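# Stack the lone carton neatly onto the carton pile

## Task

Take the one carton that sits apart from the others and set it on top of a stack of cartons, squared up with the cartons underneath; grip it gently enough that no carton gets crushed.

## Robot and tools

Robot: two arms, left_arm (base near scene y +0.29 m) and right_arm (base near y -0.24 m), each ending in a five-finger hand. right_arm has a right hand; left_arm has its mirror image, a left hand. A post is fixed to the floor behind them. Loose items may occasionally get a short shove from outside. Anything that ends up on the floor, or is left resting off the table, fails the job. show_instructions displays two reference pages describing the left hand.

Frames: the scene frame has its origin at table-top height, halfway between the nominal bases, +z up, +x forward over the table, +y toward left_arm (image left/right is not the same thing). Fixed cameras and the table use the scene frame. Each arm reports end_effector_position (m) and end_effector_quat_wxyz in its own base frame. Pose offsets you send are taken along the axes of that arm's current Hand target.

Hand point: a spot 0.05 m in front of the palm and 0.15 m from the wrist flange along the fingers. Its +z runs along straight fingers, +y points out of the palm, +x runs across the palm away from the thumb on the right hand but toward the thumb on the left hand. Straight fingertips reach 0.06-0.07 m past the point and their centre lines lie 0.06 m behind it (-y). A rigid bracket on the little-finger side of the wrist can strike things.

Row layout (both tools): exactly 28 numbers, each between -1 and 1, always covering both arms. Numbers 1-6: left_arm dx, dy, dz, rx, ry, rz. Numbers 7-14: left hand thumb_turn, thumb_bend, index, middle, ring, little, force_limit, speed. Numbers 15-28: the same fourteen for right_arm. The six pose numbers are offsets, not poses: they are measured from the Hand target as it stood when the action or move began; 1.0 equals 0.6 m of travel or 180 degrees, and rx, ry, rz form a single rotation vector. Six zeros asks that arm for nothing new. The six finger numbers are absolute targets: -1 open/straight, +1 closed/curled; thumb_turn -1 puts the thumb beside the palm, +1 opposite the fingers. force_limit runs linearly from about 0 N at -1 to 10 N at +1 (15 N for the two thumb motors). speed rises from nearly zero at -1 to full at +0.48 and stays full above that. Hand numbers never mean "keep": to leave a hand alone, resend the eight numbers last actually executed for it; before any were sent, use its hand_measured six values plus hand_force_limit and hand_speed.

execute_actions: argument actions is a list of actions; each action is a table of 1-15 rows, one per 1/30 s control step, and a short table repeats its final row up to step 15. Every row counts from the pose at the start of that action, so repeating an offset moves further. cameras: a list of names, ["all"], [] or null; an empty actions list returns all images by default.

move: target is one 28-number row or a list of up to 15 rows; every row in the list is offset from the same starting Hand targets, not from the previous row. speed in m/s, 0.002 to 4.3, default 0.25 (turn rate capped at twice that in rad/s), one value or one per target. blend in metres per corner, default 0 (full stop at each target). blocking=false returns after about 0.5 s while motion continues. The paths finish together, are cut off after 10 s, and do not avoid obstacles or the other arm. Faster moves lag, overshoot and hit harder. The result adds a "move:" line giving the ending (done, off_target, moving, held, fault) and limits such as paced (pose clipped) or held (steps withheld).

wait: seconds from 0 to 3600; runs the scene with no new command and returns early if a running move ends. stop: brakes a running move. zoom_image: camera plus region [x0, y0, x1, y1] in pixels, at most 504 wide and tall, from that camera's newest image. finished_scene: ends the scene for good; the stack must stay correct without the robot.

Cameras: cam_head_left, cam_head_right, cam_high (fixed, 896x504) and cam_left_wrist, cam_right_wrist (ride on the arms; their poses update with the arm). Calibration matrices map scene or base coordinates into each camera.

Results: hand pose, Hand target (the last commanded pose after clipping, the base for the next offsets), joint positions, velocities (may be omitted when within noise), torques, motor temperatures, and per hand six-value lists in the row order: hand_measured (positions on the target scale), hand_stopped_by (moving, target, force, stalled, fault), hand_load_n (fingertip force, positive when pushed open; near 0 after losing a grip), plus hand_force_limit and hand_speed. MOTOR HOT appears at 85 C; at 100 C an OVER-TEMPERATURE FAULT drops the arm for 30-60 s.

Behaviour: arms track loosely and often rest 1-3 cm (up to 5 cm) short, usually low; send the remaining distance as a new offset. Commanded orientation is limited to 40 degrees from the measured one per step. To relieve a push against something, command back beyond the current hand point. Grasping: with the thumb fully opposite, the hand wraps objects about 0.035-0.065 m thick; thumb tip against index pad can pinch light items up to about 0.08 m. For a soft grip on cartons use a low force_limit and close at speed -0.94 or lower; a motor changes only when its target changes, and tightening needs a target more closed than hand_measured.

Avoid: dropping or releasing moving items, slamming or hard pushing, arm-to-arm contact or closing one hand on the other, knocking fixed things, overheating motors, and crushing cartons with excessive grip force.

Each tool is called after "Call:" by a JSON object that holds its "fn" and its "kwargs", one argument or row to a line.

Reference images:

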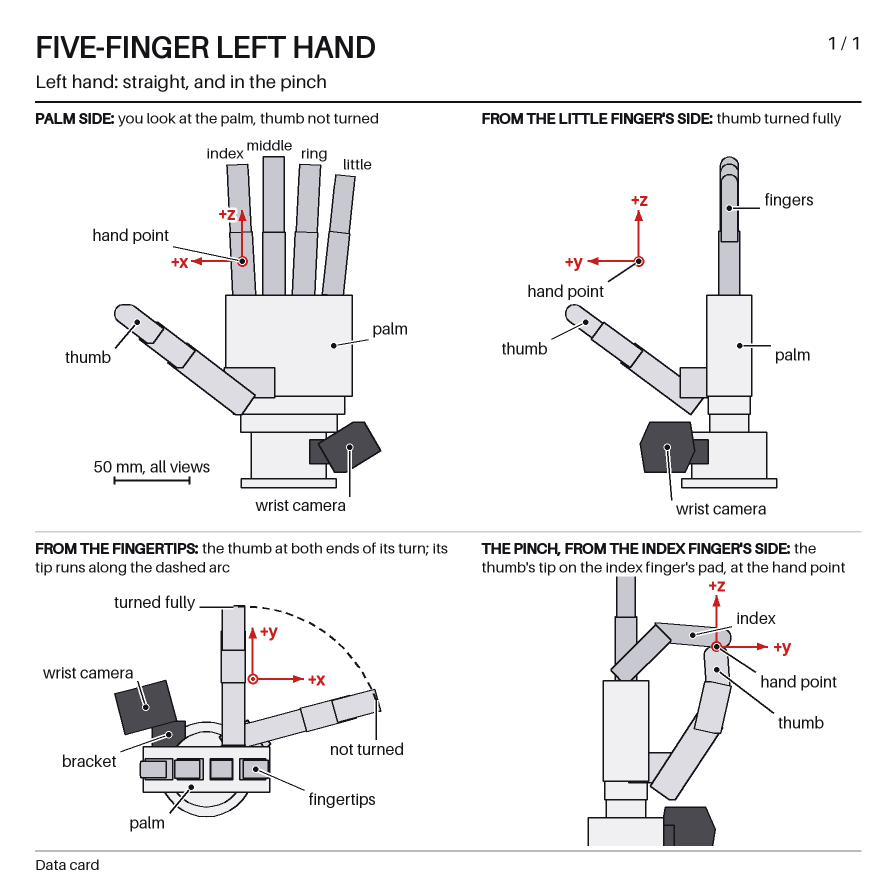

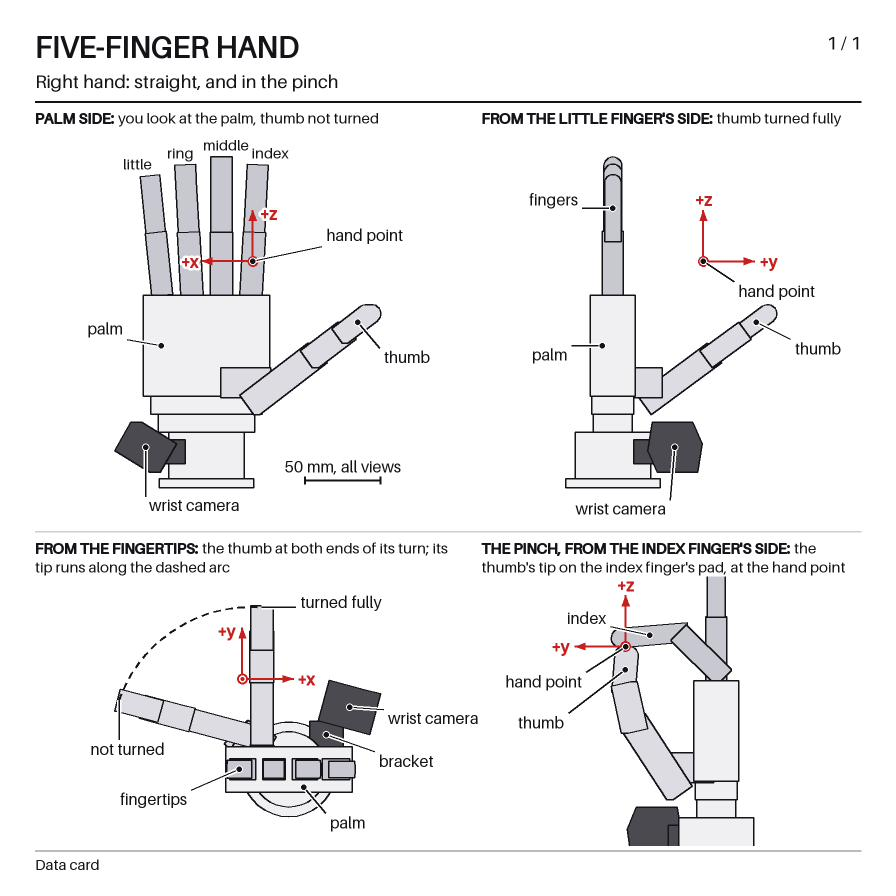

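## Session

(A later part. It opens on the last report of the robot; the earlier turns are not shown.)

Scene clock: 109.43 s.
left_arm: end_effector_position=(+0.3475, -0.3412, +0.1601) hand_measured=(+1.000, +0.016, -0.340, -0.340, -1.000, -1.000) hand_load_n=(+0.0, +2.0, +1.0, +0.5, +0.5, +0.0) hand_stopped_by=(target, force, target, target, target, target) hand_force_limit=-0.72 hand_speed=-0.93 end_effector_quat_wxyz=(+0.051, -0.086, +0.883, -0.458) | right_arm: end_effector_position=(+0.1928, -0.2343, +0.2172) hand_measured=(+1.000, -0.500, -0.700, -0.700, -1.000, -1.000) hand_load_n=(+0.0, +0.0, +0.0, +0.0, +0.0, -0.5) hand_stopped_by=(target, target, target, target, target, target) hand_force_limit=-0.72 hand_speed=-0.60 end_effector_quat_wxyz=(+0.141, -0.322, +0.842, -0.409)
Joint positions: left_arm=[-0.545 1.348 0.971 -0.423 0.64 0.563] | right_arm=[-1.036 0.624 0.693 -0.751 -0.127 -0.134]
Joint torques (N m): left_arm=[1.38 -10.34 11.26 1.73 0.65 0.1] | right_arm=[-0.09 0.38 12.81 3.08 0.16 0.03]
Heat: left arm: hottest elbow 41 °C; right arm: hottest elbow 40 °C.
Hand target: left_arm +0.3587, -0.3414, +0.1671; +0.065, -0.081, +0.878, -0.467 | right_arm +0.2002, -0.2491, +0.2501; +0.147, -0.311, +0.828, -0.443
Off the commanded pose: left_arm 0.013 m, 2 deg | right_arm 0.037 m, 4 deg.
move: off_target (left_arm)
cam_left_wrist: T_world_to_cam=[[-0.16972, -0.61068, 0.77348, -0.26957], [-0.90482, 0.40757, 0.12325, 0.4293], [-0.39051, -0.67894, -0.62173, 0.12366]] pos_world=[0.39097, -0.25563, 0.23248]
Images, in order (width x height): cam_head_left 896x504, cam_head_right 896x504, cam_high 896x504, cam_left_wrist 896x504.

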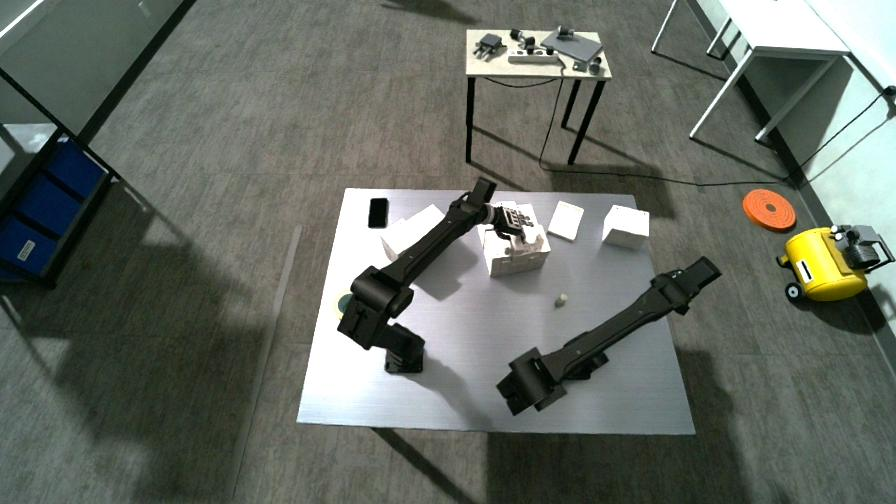

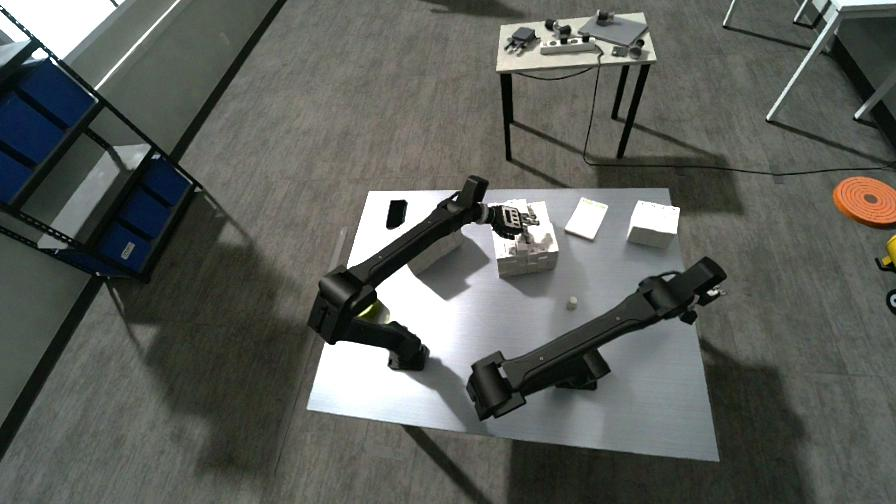

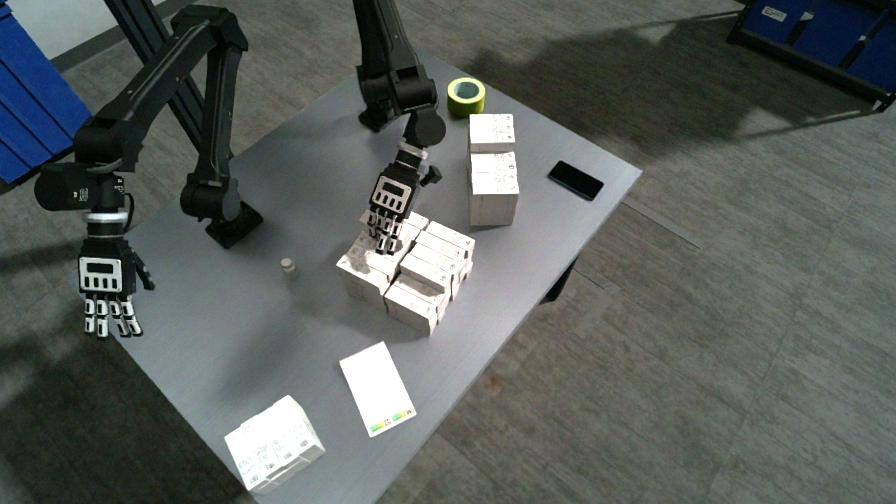

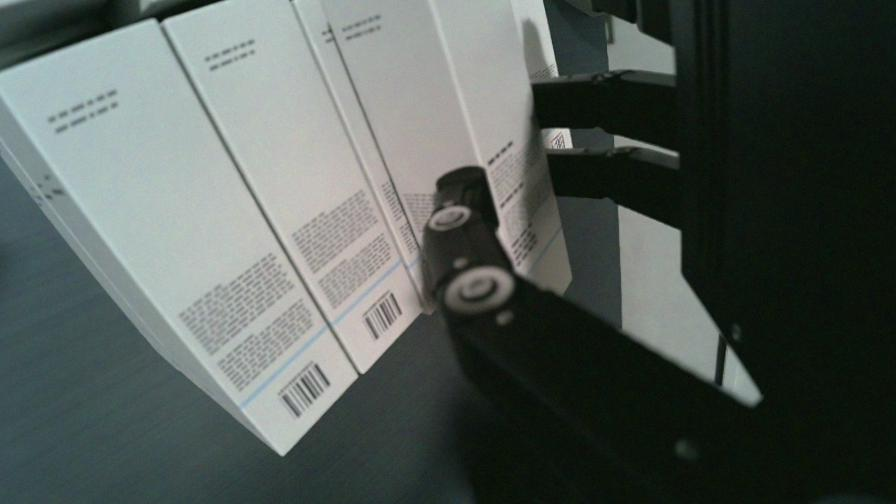

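Call:
{"fn": "move", "kwargs": {
  "target": [0.0006,0.0125,0.0083,0,0,0,1,0.2,-0.34,-0.34,-1,-1,-0.72,-0.93,0,0,0,0,0,0,1,-0.5,-0.7,-0.7,-1,-1,-0.72,-0.6],
  "cameras": ["cam_left_wrist","cam_high"],
  "speed": 0.04
}}

Call:
{"fn": "zoom_image", "kwargs": {
  "camera": "cam_high",
  "region": [330, 150, 450, 270]
}}

Call:
{"fn": "zoom_image", "kwargs": {
  "camera": "cam_left_wrist",
  "region": [300, 0, 600, 300]
}}

Scene clock: 111.10 s.
left_arm: end_effector_position=(+0.3492, -0.3396, +0.1523) hand_measured=(+1.000, +0.016, -0.340, -0.340, -1.000, -1.000) hand_load_n=(+0.0, +2.0, +0.5, +1.0, +0.0, +0.0) hand_stopped_by=(target, force, target, target, target, target) hand_force_limit=-0.72 hand_speed=-0.93 end_effector_quat_wxyz=(+0.053, -0.088, +0.883, -0.459) | right_arm: end_effector_position=(+0.1928, -0.2343, +0.2172) hand_measured=(+1.000, -0.500, -0.700, -0.700, -1.000, -1.000) hand_load_n=(+0.0, +0.0, +0.0, +0.0, +0.0, +0.0) hand_stopped_by=(target, target, target, target, target, target) hand_force_limit=-0.72 hand_speed=-0.60 end_effector_quat_wxyz=(+0.141, -0.322, +0.842, -0.409)
Joint positions: left_arm=[-0.54 1.355 0.956 -0.397 0.64 0.563] | right_arm=[-1.036 0.624 0.693 -0.751 -0.127 -0.134]
Joint torques (N m): left_arm=[1.38 -9.93 11.12 1.68 0.67 0.08] | right_arm=[-0.09 0.38 12.81 3.1 0.16 0.03]
Heat: left arm: hottest elbow 41 °C; right arm: hottest elbow 40 °C.
Hand target: left_arm +0.3586, -0.3414, +0.1580; +0.065, -0.081, +0.878, -0.467 | right_arm +0.2002, -0.2491, +0.2501; +0.147, -0.311, +0.828, -0.443
Off the commanded pose: left_arm 0.011 m, 2 deg | right_arm 0.037 m, 4 deg.
move: off_target (left_arm)
cam_left_wrist: T_world_to_cam=[[-0.16871, -0.61048, 0.77386, -0.26274], [-0.90693, 0.40362, 0.12069, 0.43099], [-0.38602, -0.68147, -0.62175, 0.11817]] pos_world=[0.39216, -0.25383, 0.22478]
Images, in order (width x height): cam_high 896x504, cam_left_wrist 896x504.

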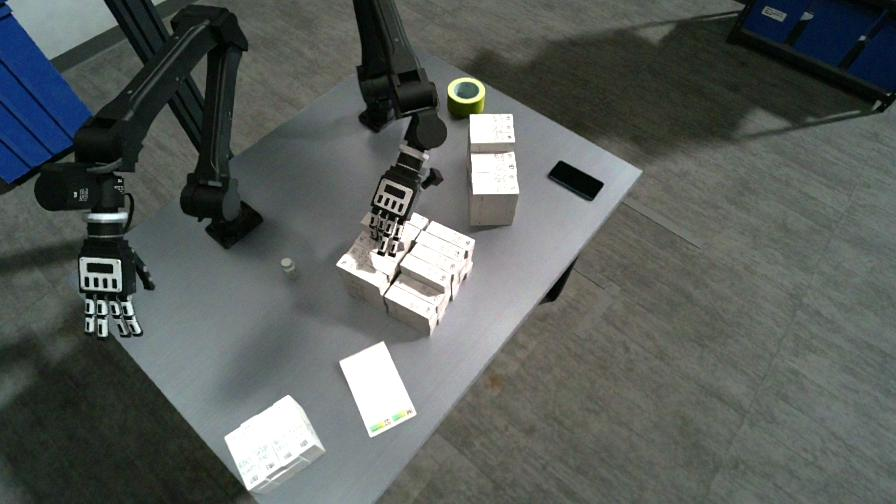

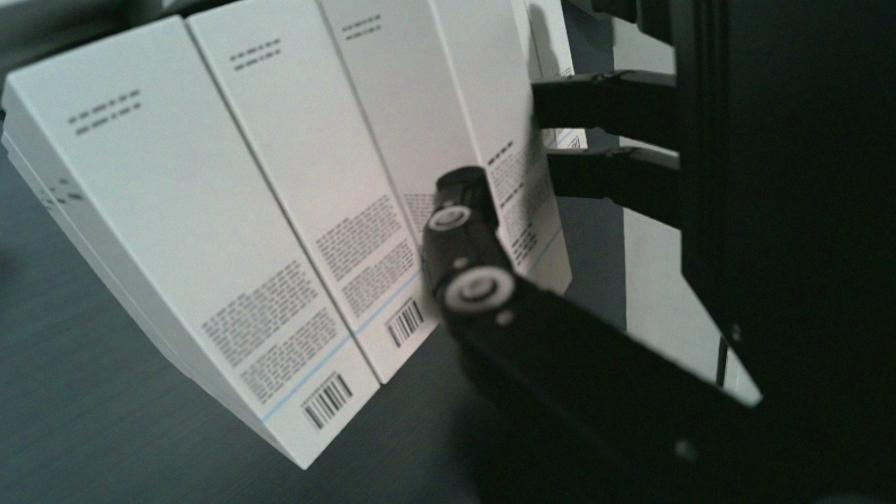

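Scaled by 4.200 from the camera's image (finer frame: 1280x720).

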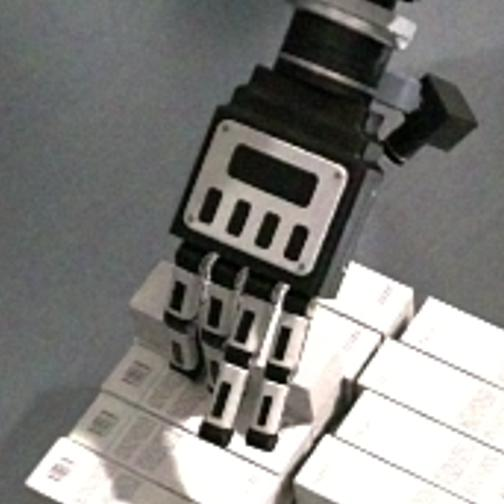

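Scaled by 1.680 from the camera's image (finer frame: 1280x720).

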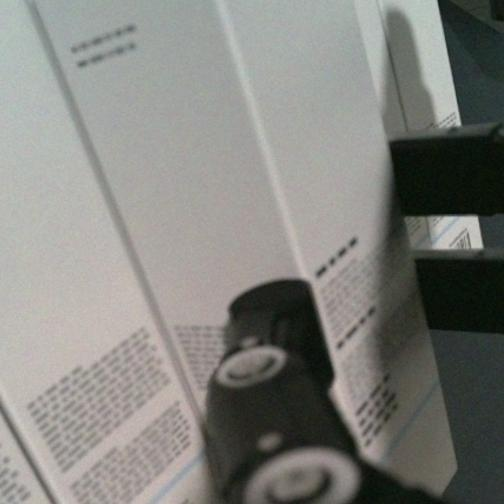

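Call:
{"fn": "zoom_image", "kwargs": {
  "camera": "cam_left_wrist",
  "region": [310, 0, 450, 140]
}}

Call:
{"fn": "zoom_image", "kwargs": {
  "camera": "cam_left_wrist",
  "region": [360, 180, 460, 330]
}}

Call:
{"fn": "zoom_image", "kwargs": {
  "camera": "cam_high",
  "region": [350, 200, 420, 270]
}}

Scaled by 3.600 from the camera's image (finer frame: 1280x720).

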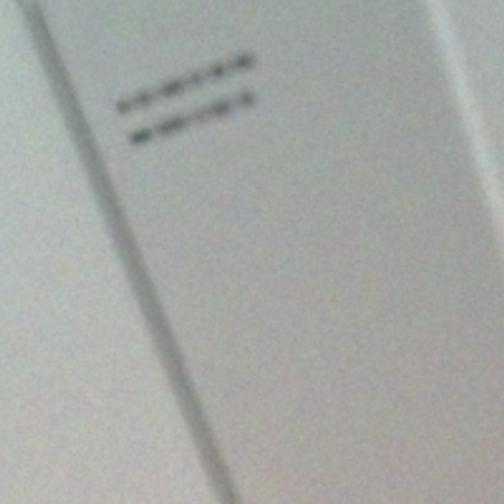

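Scaled by 3.360 from the camera's image (finer frame: 1280x720).

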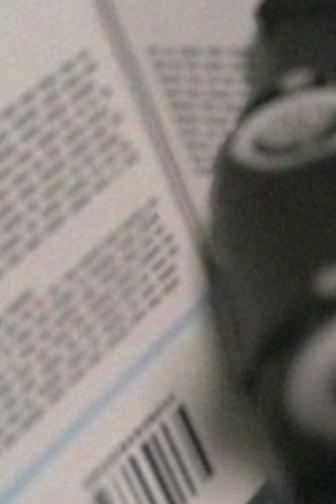

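Scaled by 7.200 from the camera's image (finer frame: 1280x720).

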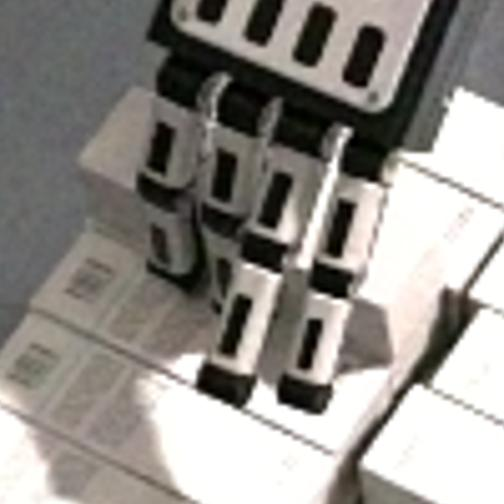

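Call:
{"fn": "move", "kwargs": {
  "target": [0.0042,0.0027,0.0048,0,0,0,1,0.2,-0.34,-0.34,-1,-1,-0.72,-0.93,0,0,0,0,0,0,1,-0.5,-0.7,-0.7,-1,-1,-0.72,-0.6],
  "cameras": ["cam_left_wrist","cam_high"],
  "speed": 0.04
}}

Call:
{"fn": "zoom_image", "kwargs": {
  "camera": "cam_high",
  "region": [350, 200, 420, 270]
}}

Call:
{"fn": "zoom_image", "kwargs": {
  "camera": "cam_left_wrist",
  "region": [310, 0, 450, 140]
}}

Scene clock: 112.83 s.
left_arm: end_effector_position=(+0.3508, -0.3398, +0.1518) hand_measured=(+1.000, +0.016, -0.340, -0.340, -1.000, -1.000) hand_load_n=(+0.0, +2.0, +1.0, +0.5, -0.5, +0.0) hand_stopped_by=(target, force, target, target, target, target) hand_force_limit=-0.72 hand_speed=-0.93 end_effector_quat_wxyz=(+0.056, -0.087, +0.881, -0.461) | right_arm: end_effector_position=(+0.1928, -0.2343, +0.2172) hand_measured=(+1.000, -0.500, -0.700, -0.700, -1.000, -1.000) hand_load_n=(+0.0, +0.0, +0.0, +0.0, +0.0, +0.0) hand_stopped_by=(target, target, target, target, target, target) hand_force_limit=-0.72 hand_speed=-0.60 end_effector_quat_wxyz=(+0.141, -0.322, +0.842, -0.409)
Joint positions: left_arm=[-0.539 1.355 0.951 -0.383 0.64 0.563] | right_arm=[-1.036 0.624 0.693 -0.751 -0.127 -0.134]
Joint torques (N m): left_arm=[0.67 -10.87 10.86 1.83 0.44 0] | right_arm=[-0.09 0.38 12.81 3.08 0.16 0.02]
Heat: left arm: hottest elbow 41 °C; right arm: hottest elbow 40 °C.
Hand target: left_arm +0.3565, -0.3433, +0.1550; +0.065, -0.081, +0.878, -0.467 | right_arm +0.2002, -0.2491, +0.2501; +0.147, -0.311, +0.828, -0.443
Off the commanded pose: left_arm 0.007 m, 1 deg | right_arm 0.037 m, 4 deg.
move: done
cam_left_wrist: T_world_to_cam=[[-0.17379, -0.60705, 0.77543, -0.25934], [-0.90849, 0.40272, 0.11166, 0.43414], [-0.38006, -0.68506, -0.62149, 0.11497]] pos_world=[0.39304, -0.25351, 0.22408]
Images, in order (width x height): cam_high 896x504, cam_left_wrist 896x504.

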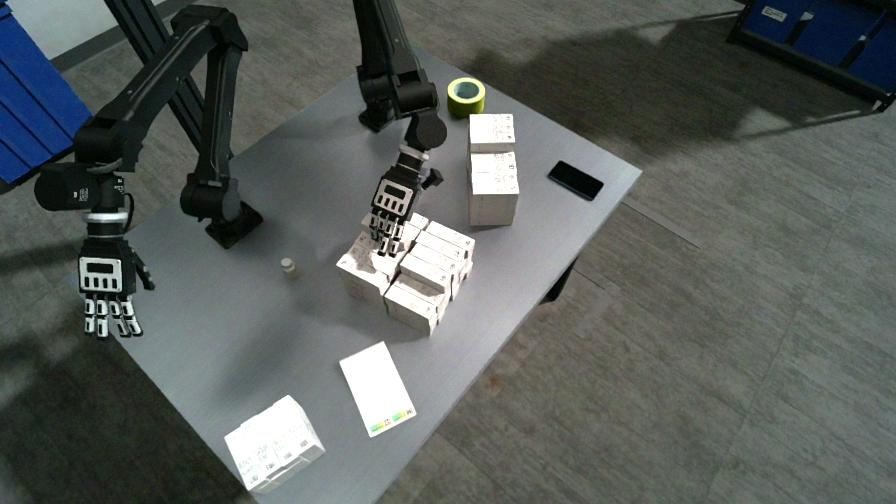

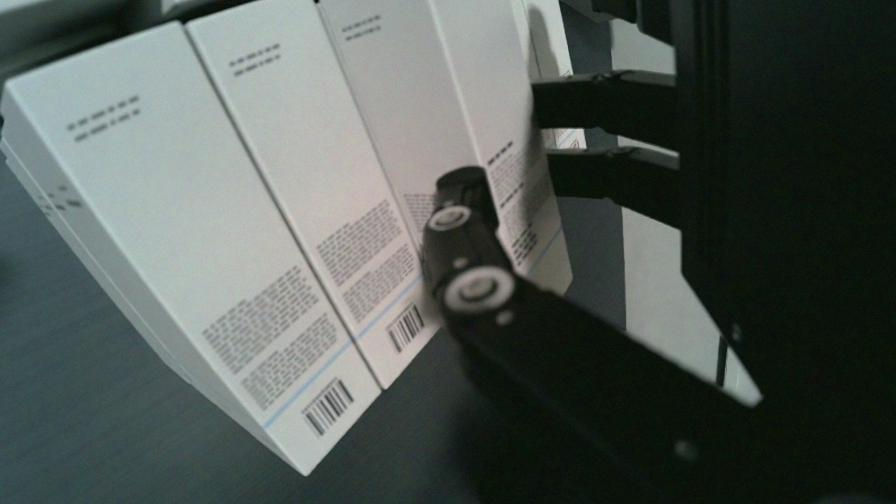

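Scaled by 7.200 from the camera's image (finer frame: 1280x720).

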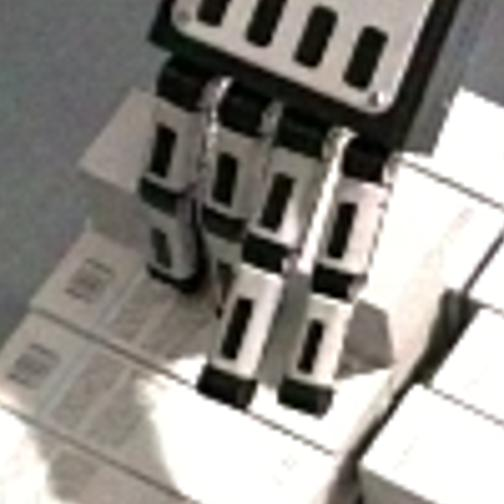

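Scaled by 3.600 from the camera's image (finer frame: 1280x720).

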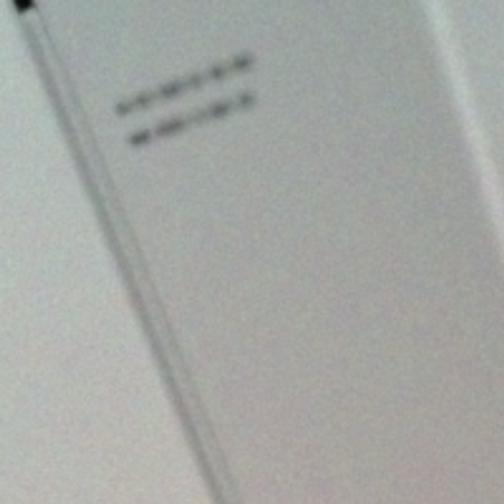

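Call:
{"fn": "move", "kwargs": {
  "target": [
    [-0.0075,-0.0042,-0.005,0,0,0,1,0.2,-0.34,-0.34,-1,-1,-0.72,-0.93,0,0,0,0,0,0,1,-0.5,-0.7,-0.7,-1,-1,-0.72,-0.6],
    [-0.0075,-0.0042,-0.005,0,0,0,1,-0.5,-0.34,-0.34,-1,-1,-0.72,-0.88,0,0,0,0,0,0,1,-0.5,-0.7,-0.7,-1,-1,-0.72,-0.6]
  ],
  "cameras": ["cam_left_wrist","cam_high"],
  "speed": 0.04
}}

Call:
{"fn": "zoom_image", "kwargs": {
  "camera": "cam_high",
  "region": [350, 200, 420, 270]
}}

Scene clock: 117.70 s.
left_arm: end_effector_position=(+0.3506, -0.3399, +0.1519) hand_measured=(+1.000, -0.500, -0.340, -0.340, -1.000, -1.000) hand_load_n=(+0.0, +0.0, +0.0, +0.0, +0.0, +0.0) hand_stopped_by=(target, target, target, target, target, target) hand_force_limit=-0.72 hand_speed=-0.88 end_effector_quat_wxyz=(+0.056, -0.087, +0.881, -0.462) | right_arm: end_effector_position=(+0.1928, -0.2343, +0.2172) hand_measured=(+1.000, -0.500, -0.700, -0.700, -1.000, -1.000) hand_load_n=(+0.0, +0.0, +0.0, +0.0, +0.0, +0.0) hand_stopped_by=(target, target, target, target, target, target) hand_force_limit=-0.72 hand_speed=-0.60 end_effector_quat_wxyz=(+0.141, -0.322, +0.842, -0.409)
Joint positions: left_arm=[-0.539 1.355 0.951 -0.383 0.642 0.563] | right_arm=[-1.036 0.624 0.693 -0.751 -0.127 -0.134]
Joint torques (N m): left_arm=[1.61 -9.99 12.29 1.37 0.69 0.12] | right_arm=[-0.03 0.44 12.81 3.08 0.16 0.03]
Heat: left arm: hottest elbow 41 °C; right arm: hottest elbow 41 °C.
Hand target: left_arm +0.3606, -0.3414, +0.1589; +0.065, -0.081, +0.878, -0.467 | right_arm +0.2002, -0.2491, +0.2501; +0.147, -0.311, +0.828, -0.443
Off the commanded pose: left_arm 0.012 m, 1 deg | right_arm 0.037 m, 4 deg.
move: off_target (left_arm); target 2's new numbers were sent with left_arm's hand 0.012 m and 1 deg from that target
cam_left_wrist: T_world_to_cam=[[-0.17438, -0.60617, 0.77599, -0.25923], [-0.90791, 0.40404, 0.11159, 0.43425], [-0.38117, -0.68507, -0.6208, 0.11514]] pos_world=[0.39294, -0.25371, 0.22418]
Images, in order (width x height): cam_high 896x504, cam_left_wrist 896x504.

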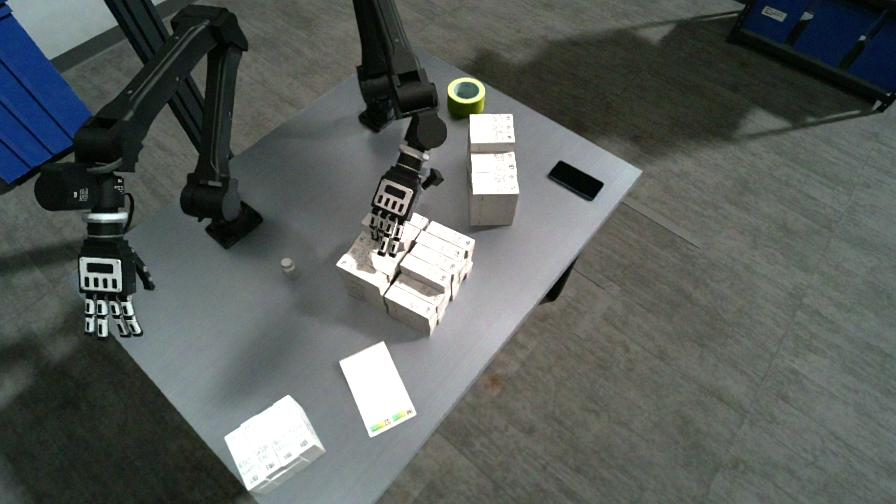

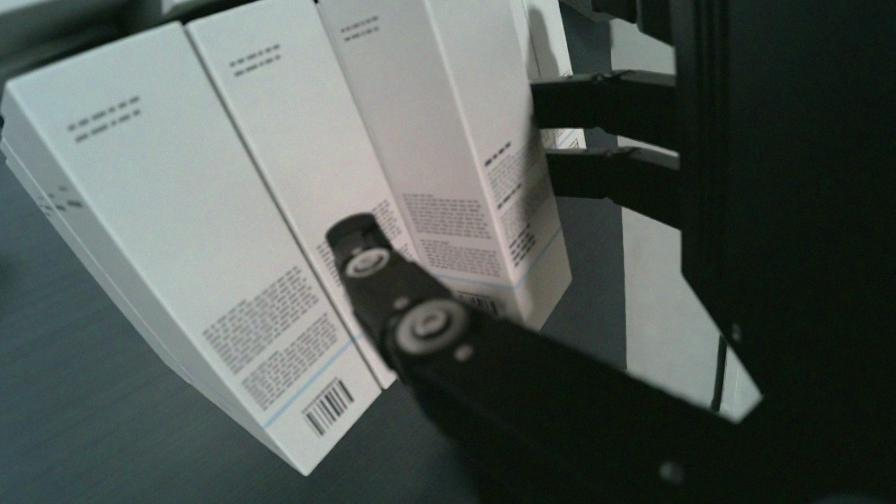

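Scaled by 7.200 from the camera's image (finer frame: 1280x720).

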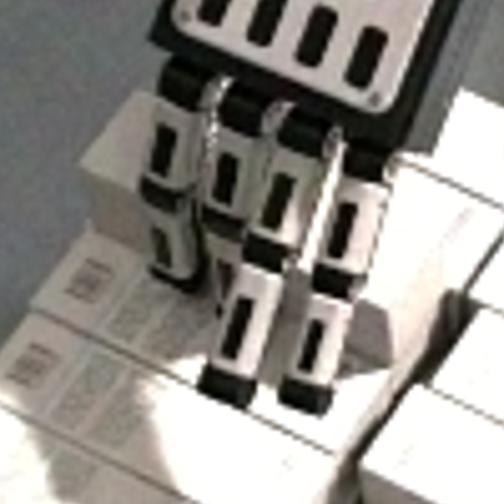

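Call:
{"fn": "move", "kwargs": {
  "target": [
    [0,0,0,0,0,0,1,-0.5,-0.7,-0.7,-1,-1,-0.72,-0.8,0,0,0,0,0,0,1,-0.5,-0.7,-0.7,-1,-1,-0.72,-0.6],
    [-0.0096,-0.2077,-0.1388,0,0,0,1,-0.5,-0.7,-0.7,-1,-1,-0.72,-0.8,0,0,0,0,0,0,1,-0.5,-0.7,-0.7,-1,-1,-0.72,-0.6]
  ],
  "cameras": ["cam_left_wrist","cam_high","cam_head_left","cam_head_right"],
  "speed": 0.1
}}

Call:
{"fn": "zoom_image", "kwargs": {
  "camera": "cam_high",
  "region": [330, 150, 450, 270]
}}

Call:
{"fn": "zoom_image", "kwargs": {
  "camera": "cam_left_wrist",
  "region": [150, 0, 560, 330]
}}

Scene clock: 121.50 s.
left_arm: end_effector_position=(+0.3519, -0.3398, +0.2806) hand_measured=(+1.000, -0.500, -0.700, -0.700, -1.000, -1.000) hand_load_n=(+0.0, +0.0, +0.0, +0.0, +0.0, +0.0) hand_stopped_by=(target, target, target, target, target, target) hand_force_limit=-0.72 hand_speed=-0.80 end_effector_quat_wxyz=(+0.046, -0.092, +0.885, -0.454) | right_arm: end_effector_position=(+0.1928, -0.2343, +0.2172) hand_measured=(+1.000, -0.500, -0.700, -0.700, -1.000, -1.000) hand_load_n=(+0.0, +0.0, +0.0, +0.0, +0.0, +0.0) hand_stopped_by=(target, target, target, target, target, target) hand_force_limit=-0.72 hand_speed=-0.60 end_effector_quat_wxyz=(+0.141, -0.322, +0.842, -0.409)
Joint positions: left_arm=[-0.537 1.294 1.25 -0.772 0.642 0.564] | right_arm=[-1.036 0.624 0.693 -0.751 -0.127 -0.134]
Joint torques (N m): left_arm=[1.26 -11.22 15.92 0.58 0.69 0.17] | right_arm=[-0.09 0.38 12.81 3.1 0.16 0.02]
Heat: left arm: hottest elbow 41 °C; right arm: hottest elbow 41 °C.
Hand target: left_arm +0.3606, -0.3414, +0.3089; +0.065, -0.081, +0.878, -0.467 | right_arm +0.2002, -0.2491, +0.2501; +0.147, -0.311, +0.828, -0.443
Off the commanded pose: left_arm 0.030 m, 3 deg | right_arm 0.037 m, 4 deg.
move: off_target (left_arm)
cam_left_wrist: T_world_to_cam=[[-0.15532, -0.61748, 0.77109, -0.36795], [-0.90547, 0.40107, 0.13878, 0.41158], [-0.39496, -0.67665, -0.62141, 0.20353]] pos_world=[0.39591, -0.25455, 0.35308]
Images, in order (width x height): cam_head_left 896x504, cam_head_right 896x504, cam_high 896x504, cam_left_wrist 896x504.

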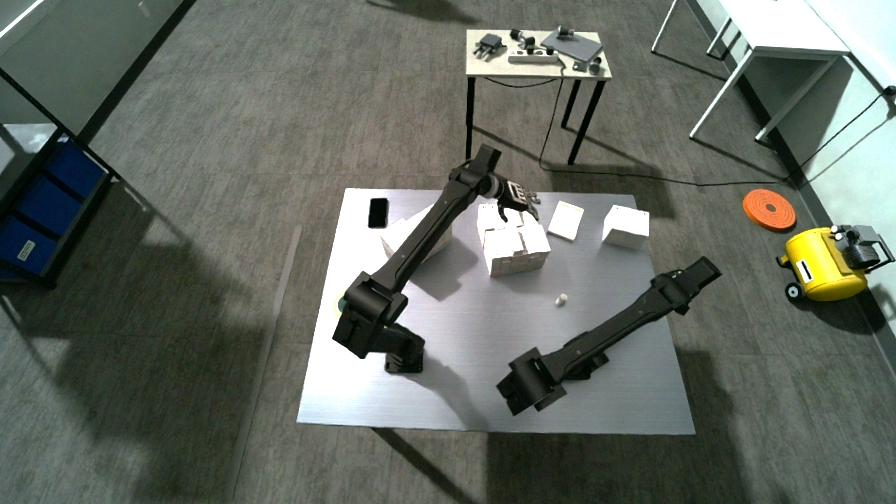

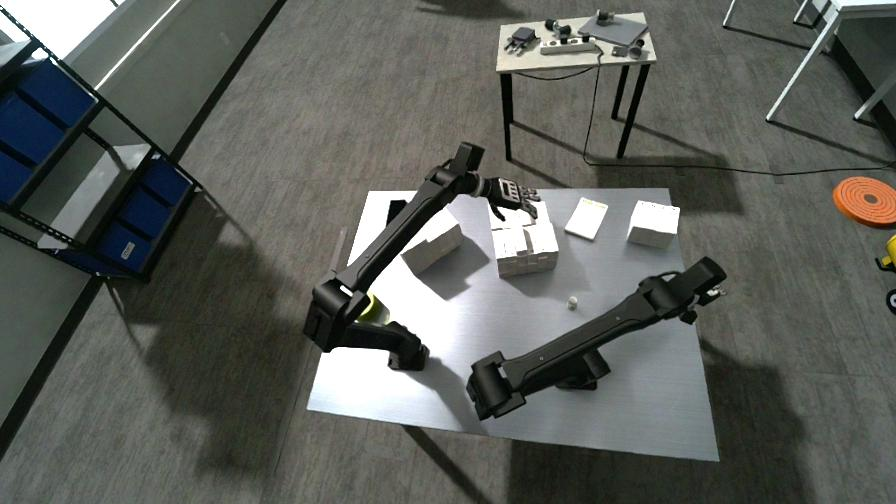

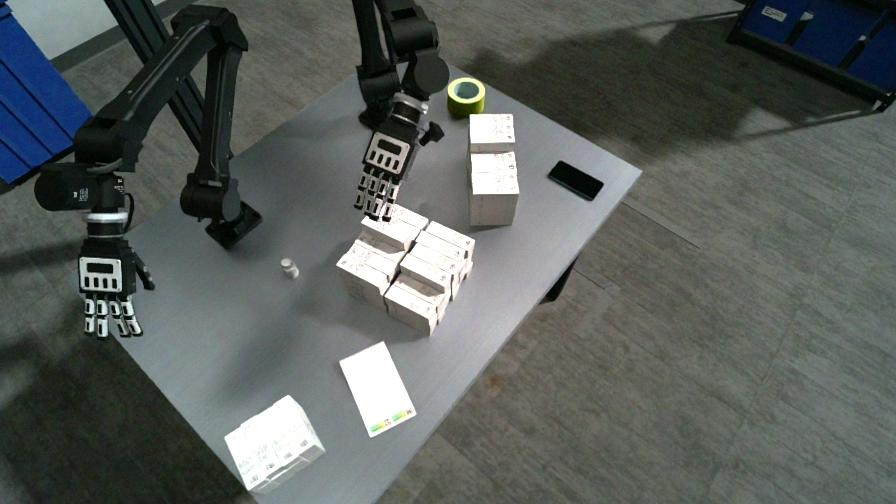

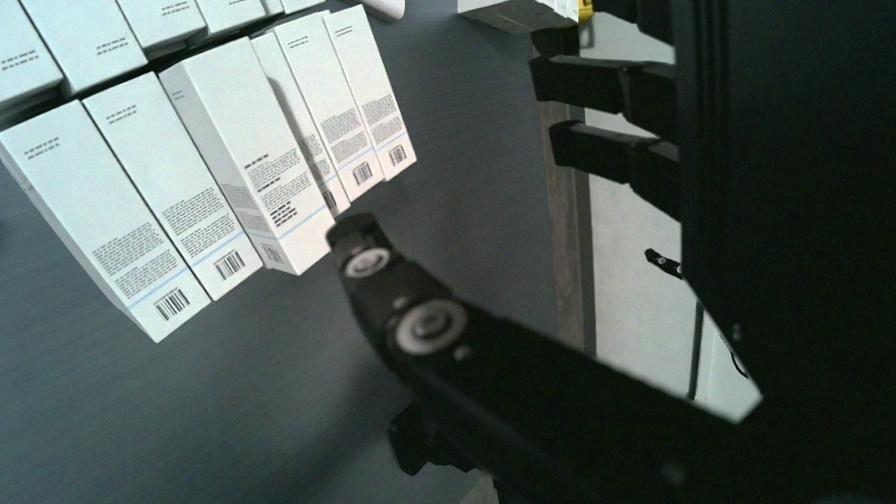

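Scaled by 4.200 from the camera's image (finer frame: 1280x720).

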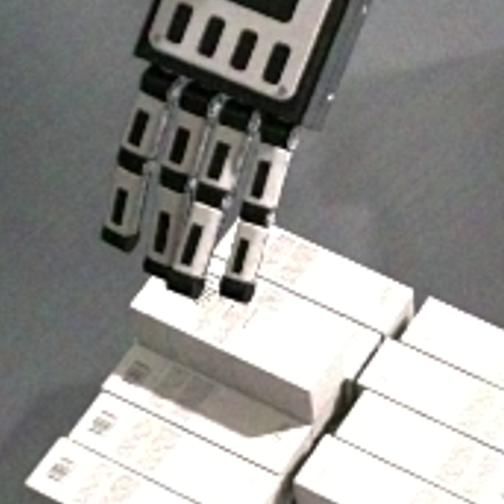

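Scaled by 1.229 from the camera's image (finer frame: 1280x720).

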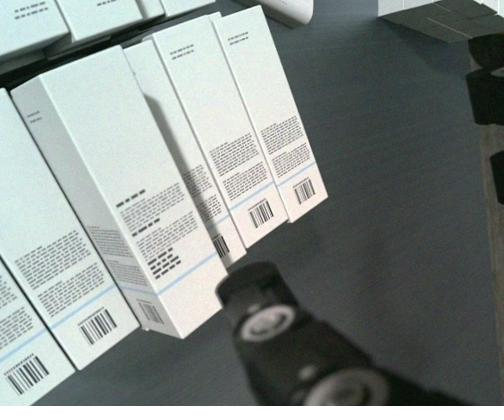

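Call:
{"fn": "finished_scene", "kwargs": {

}}

The scene is finished: the task was done.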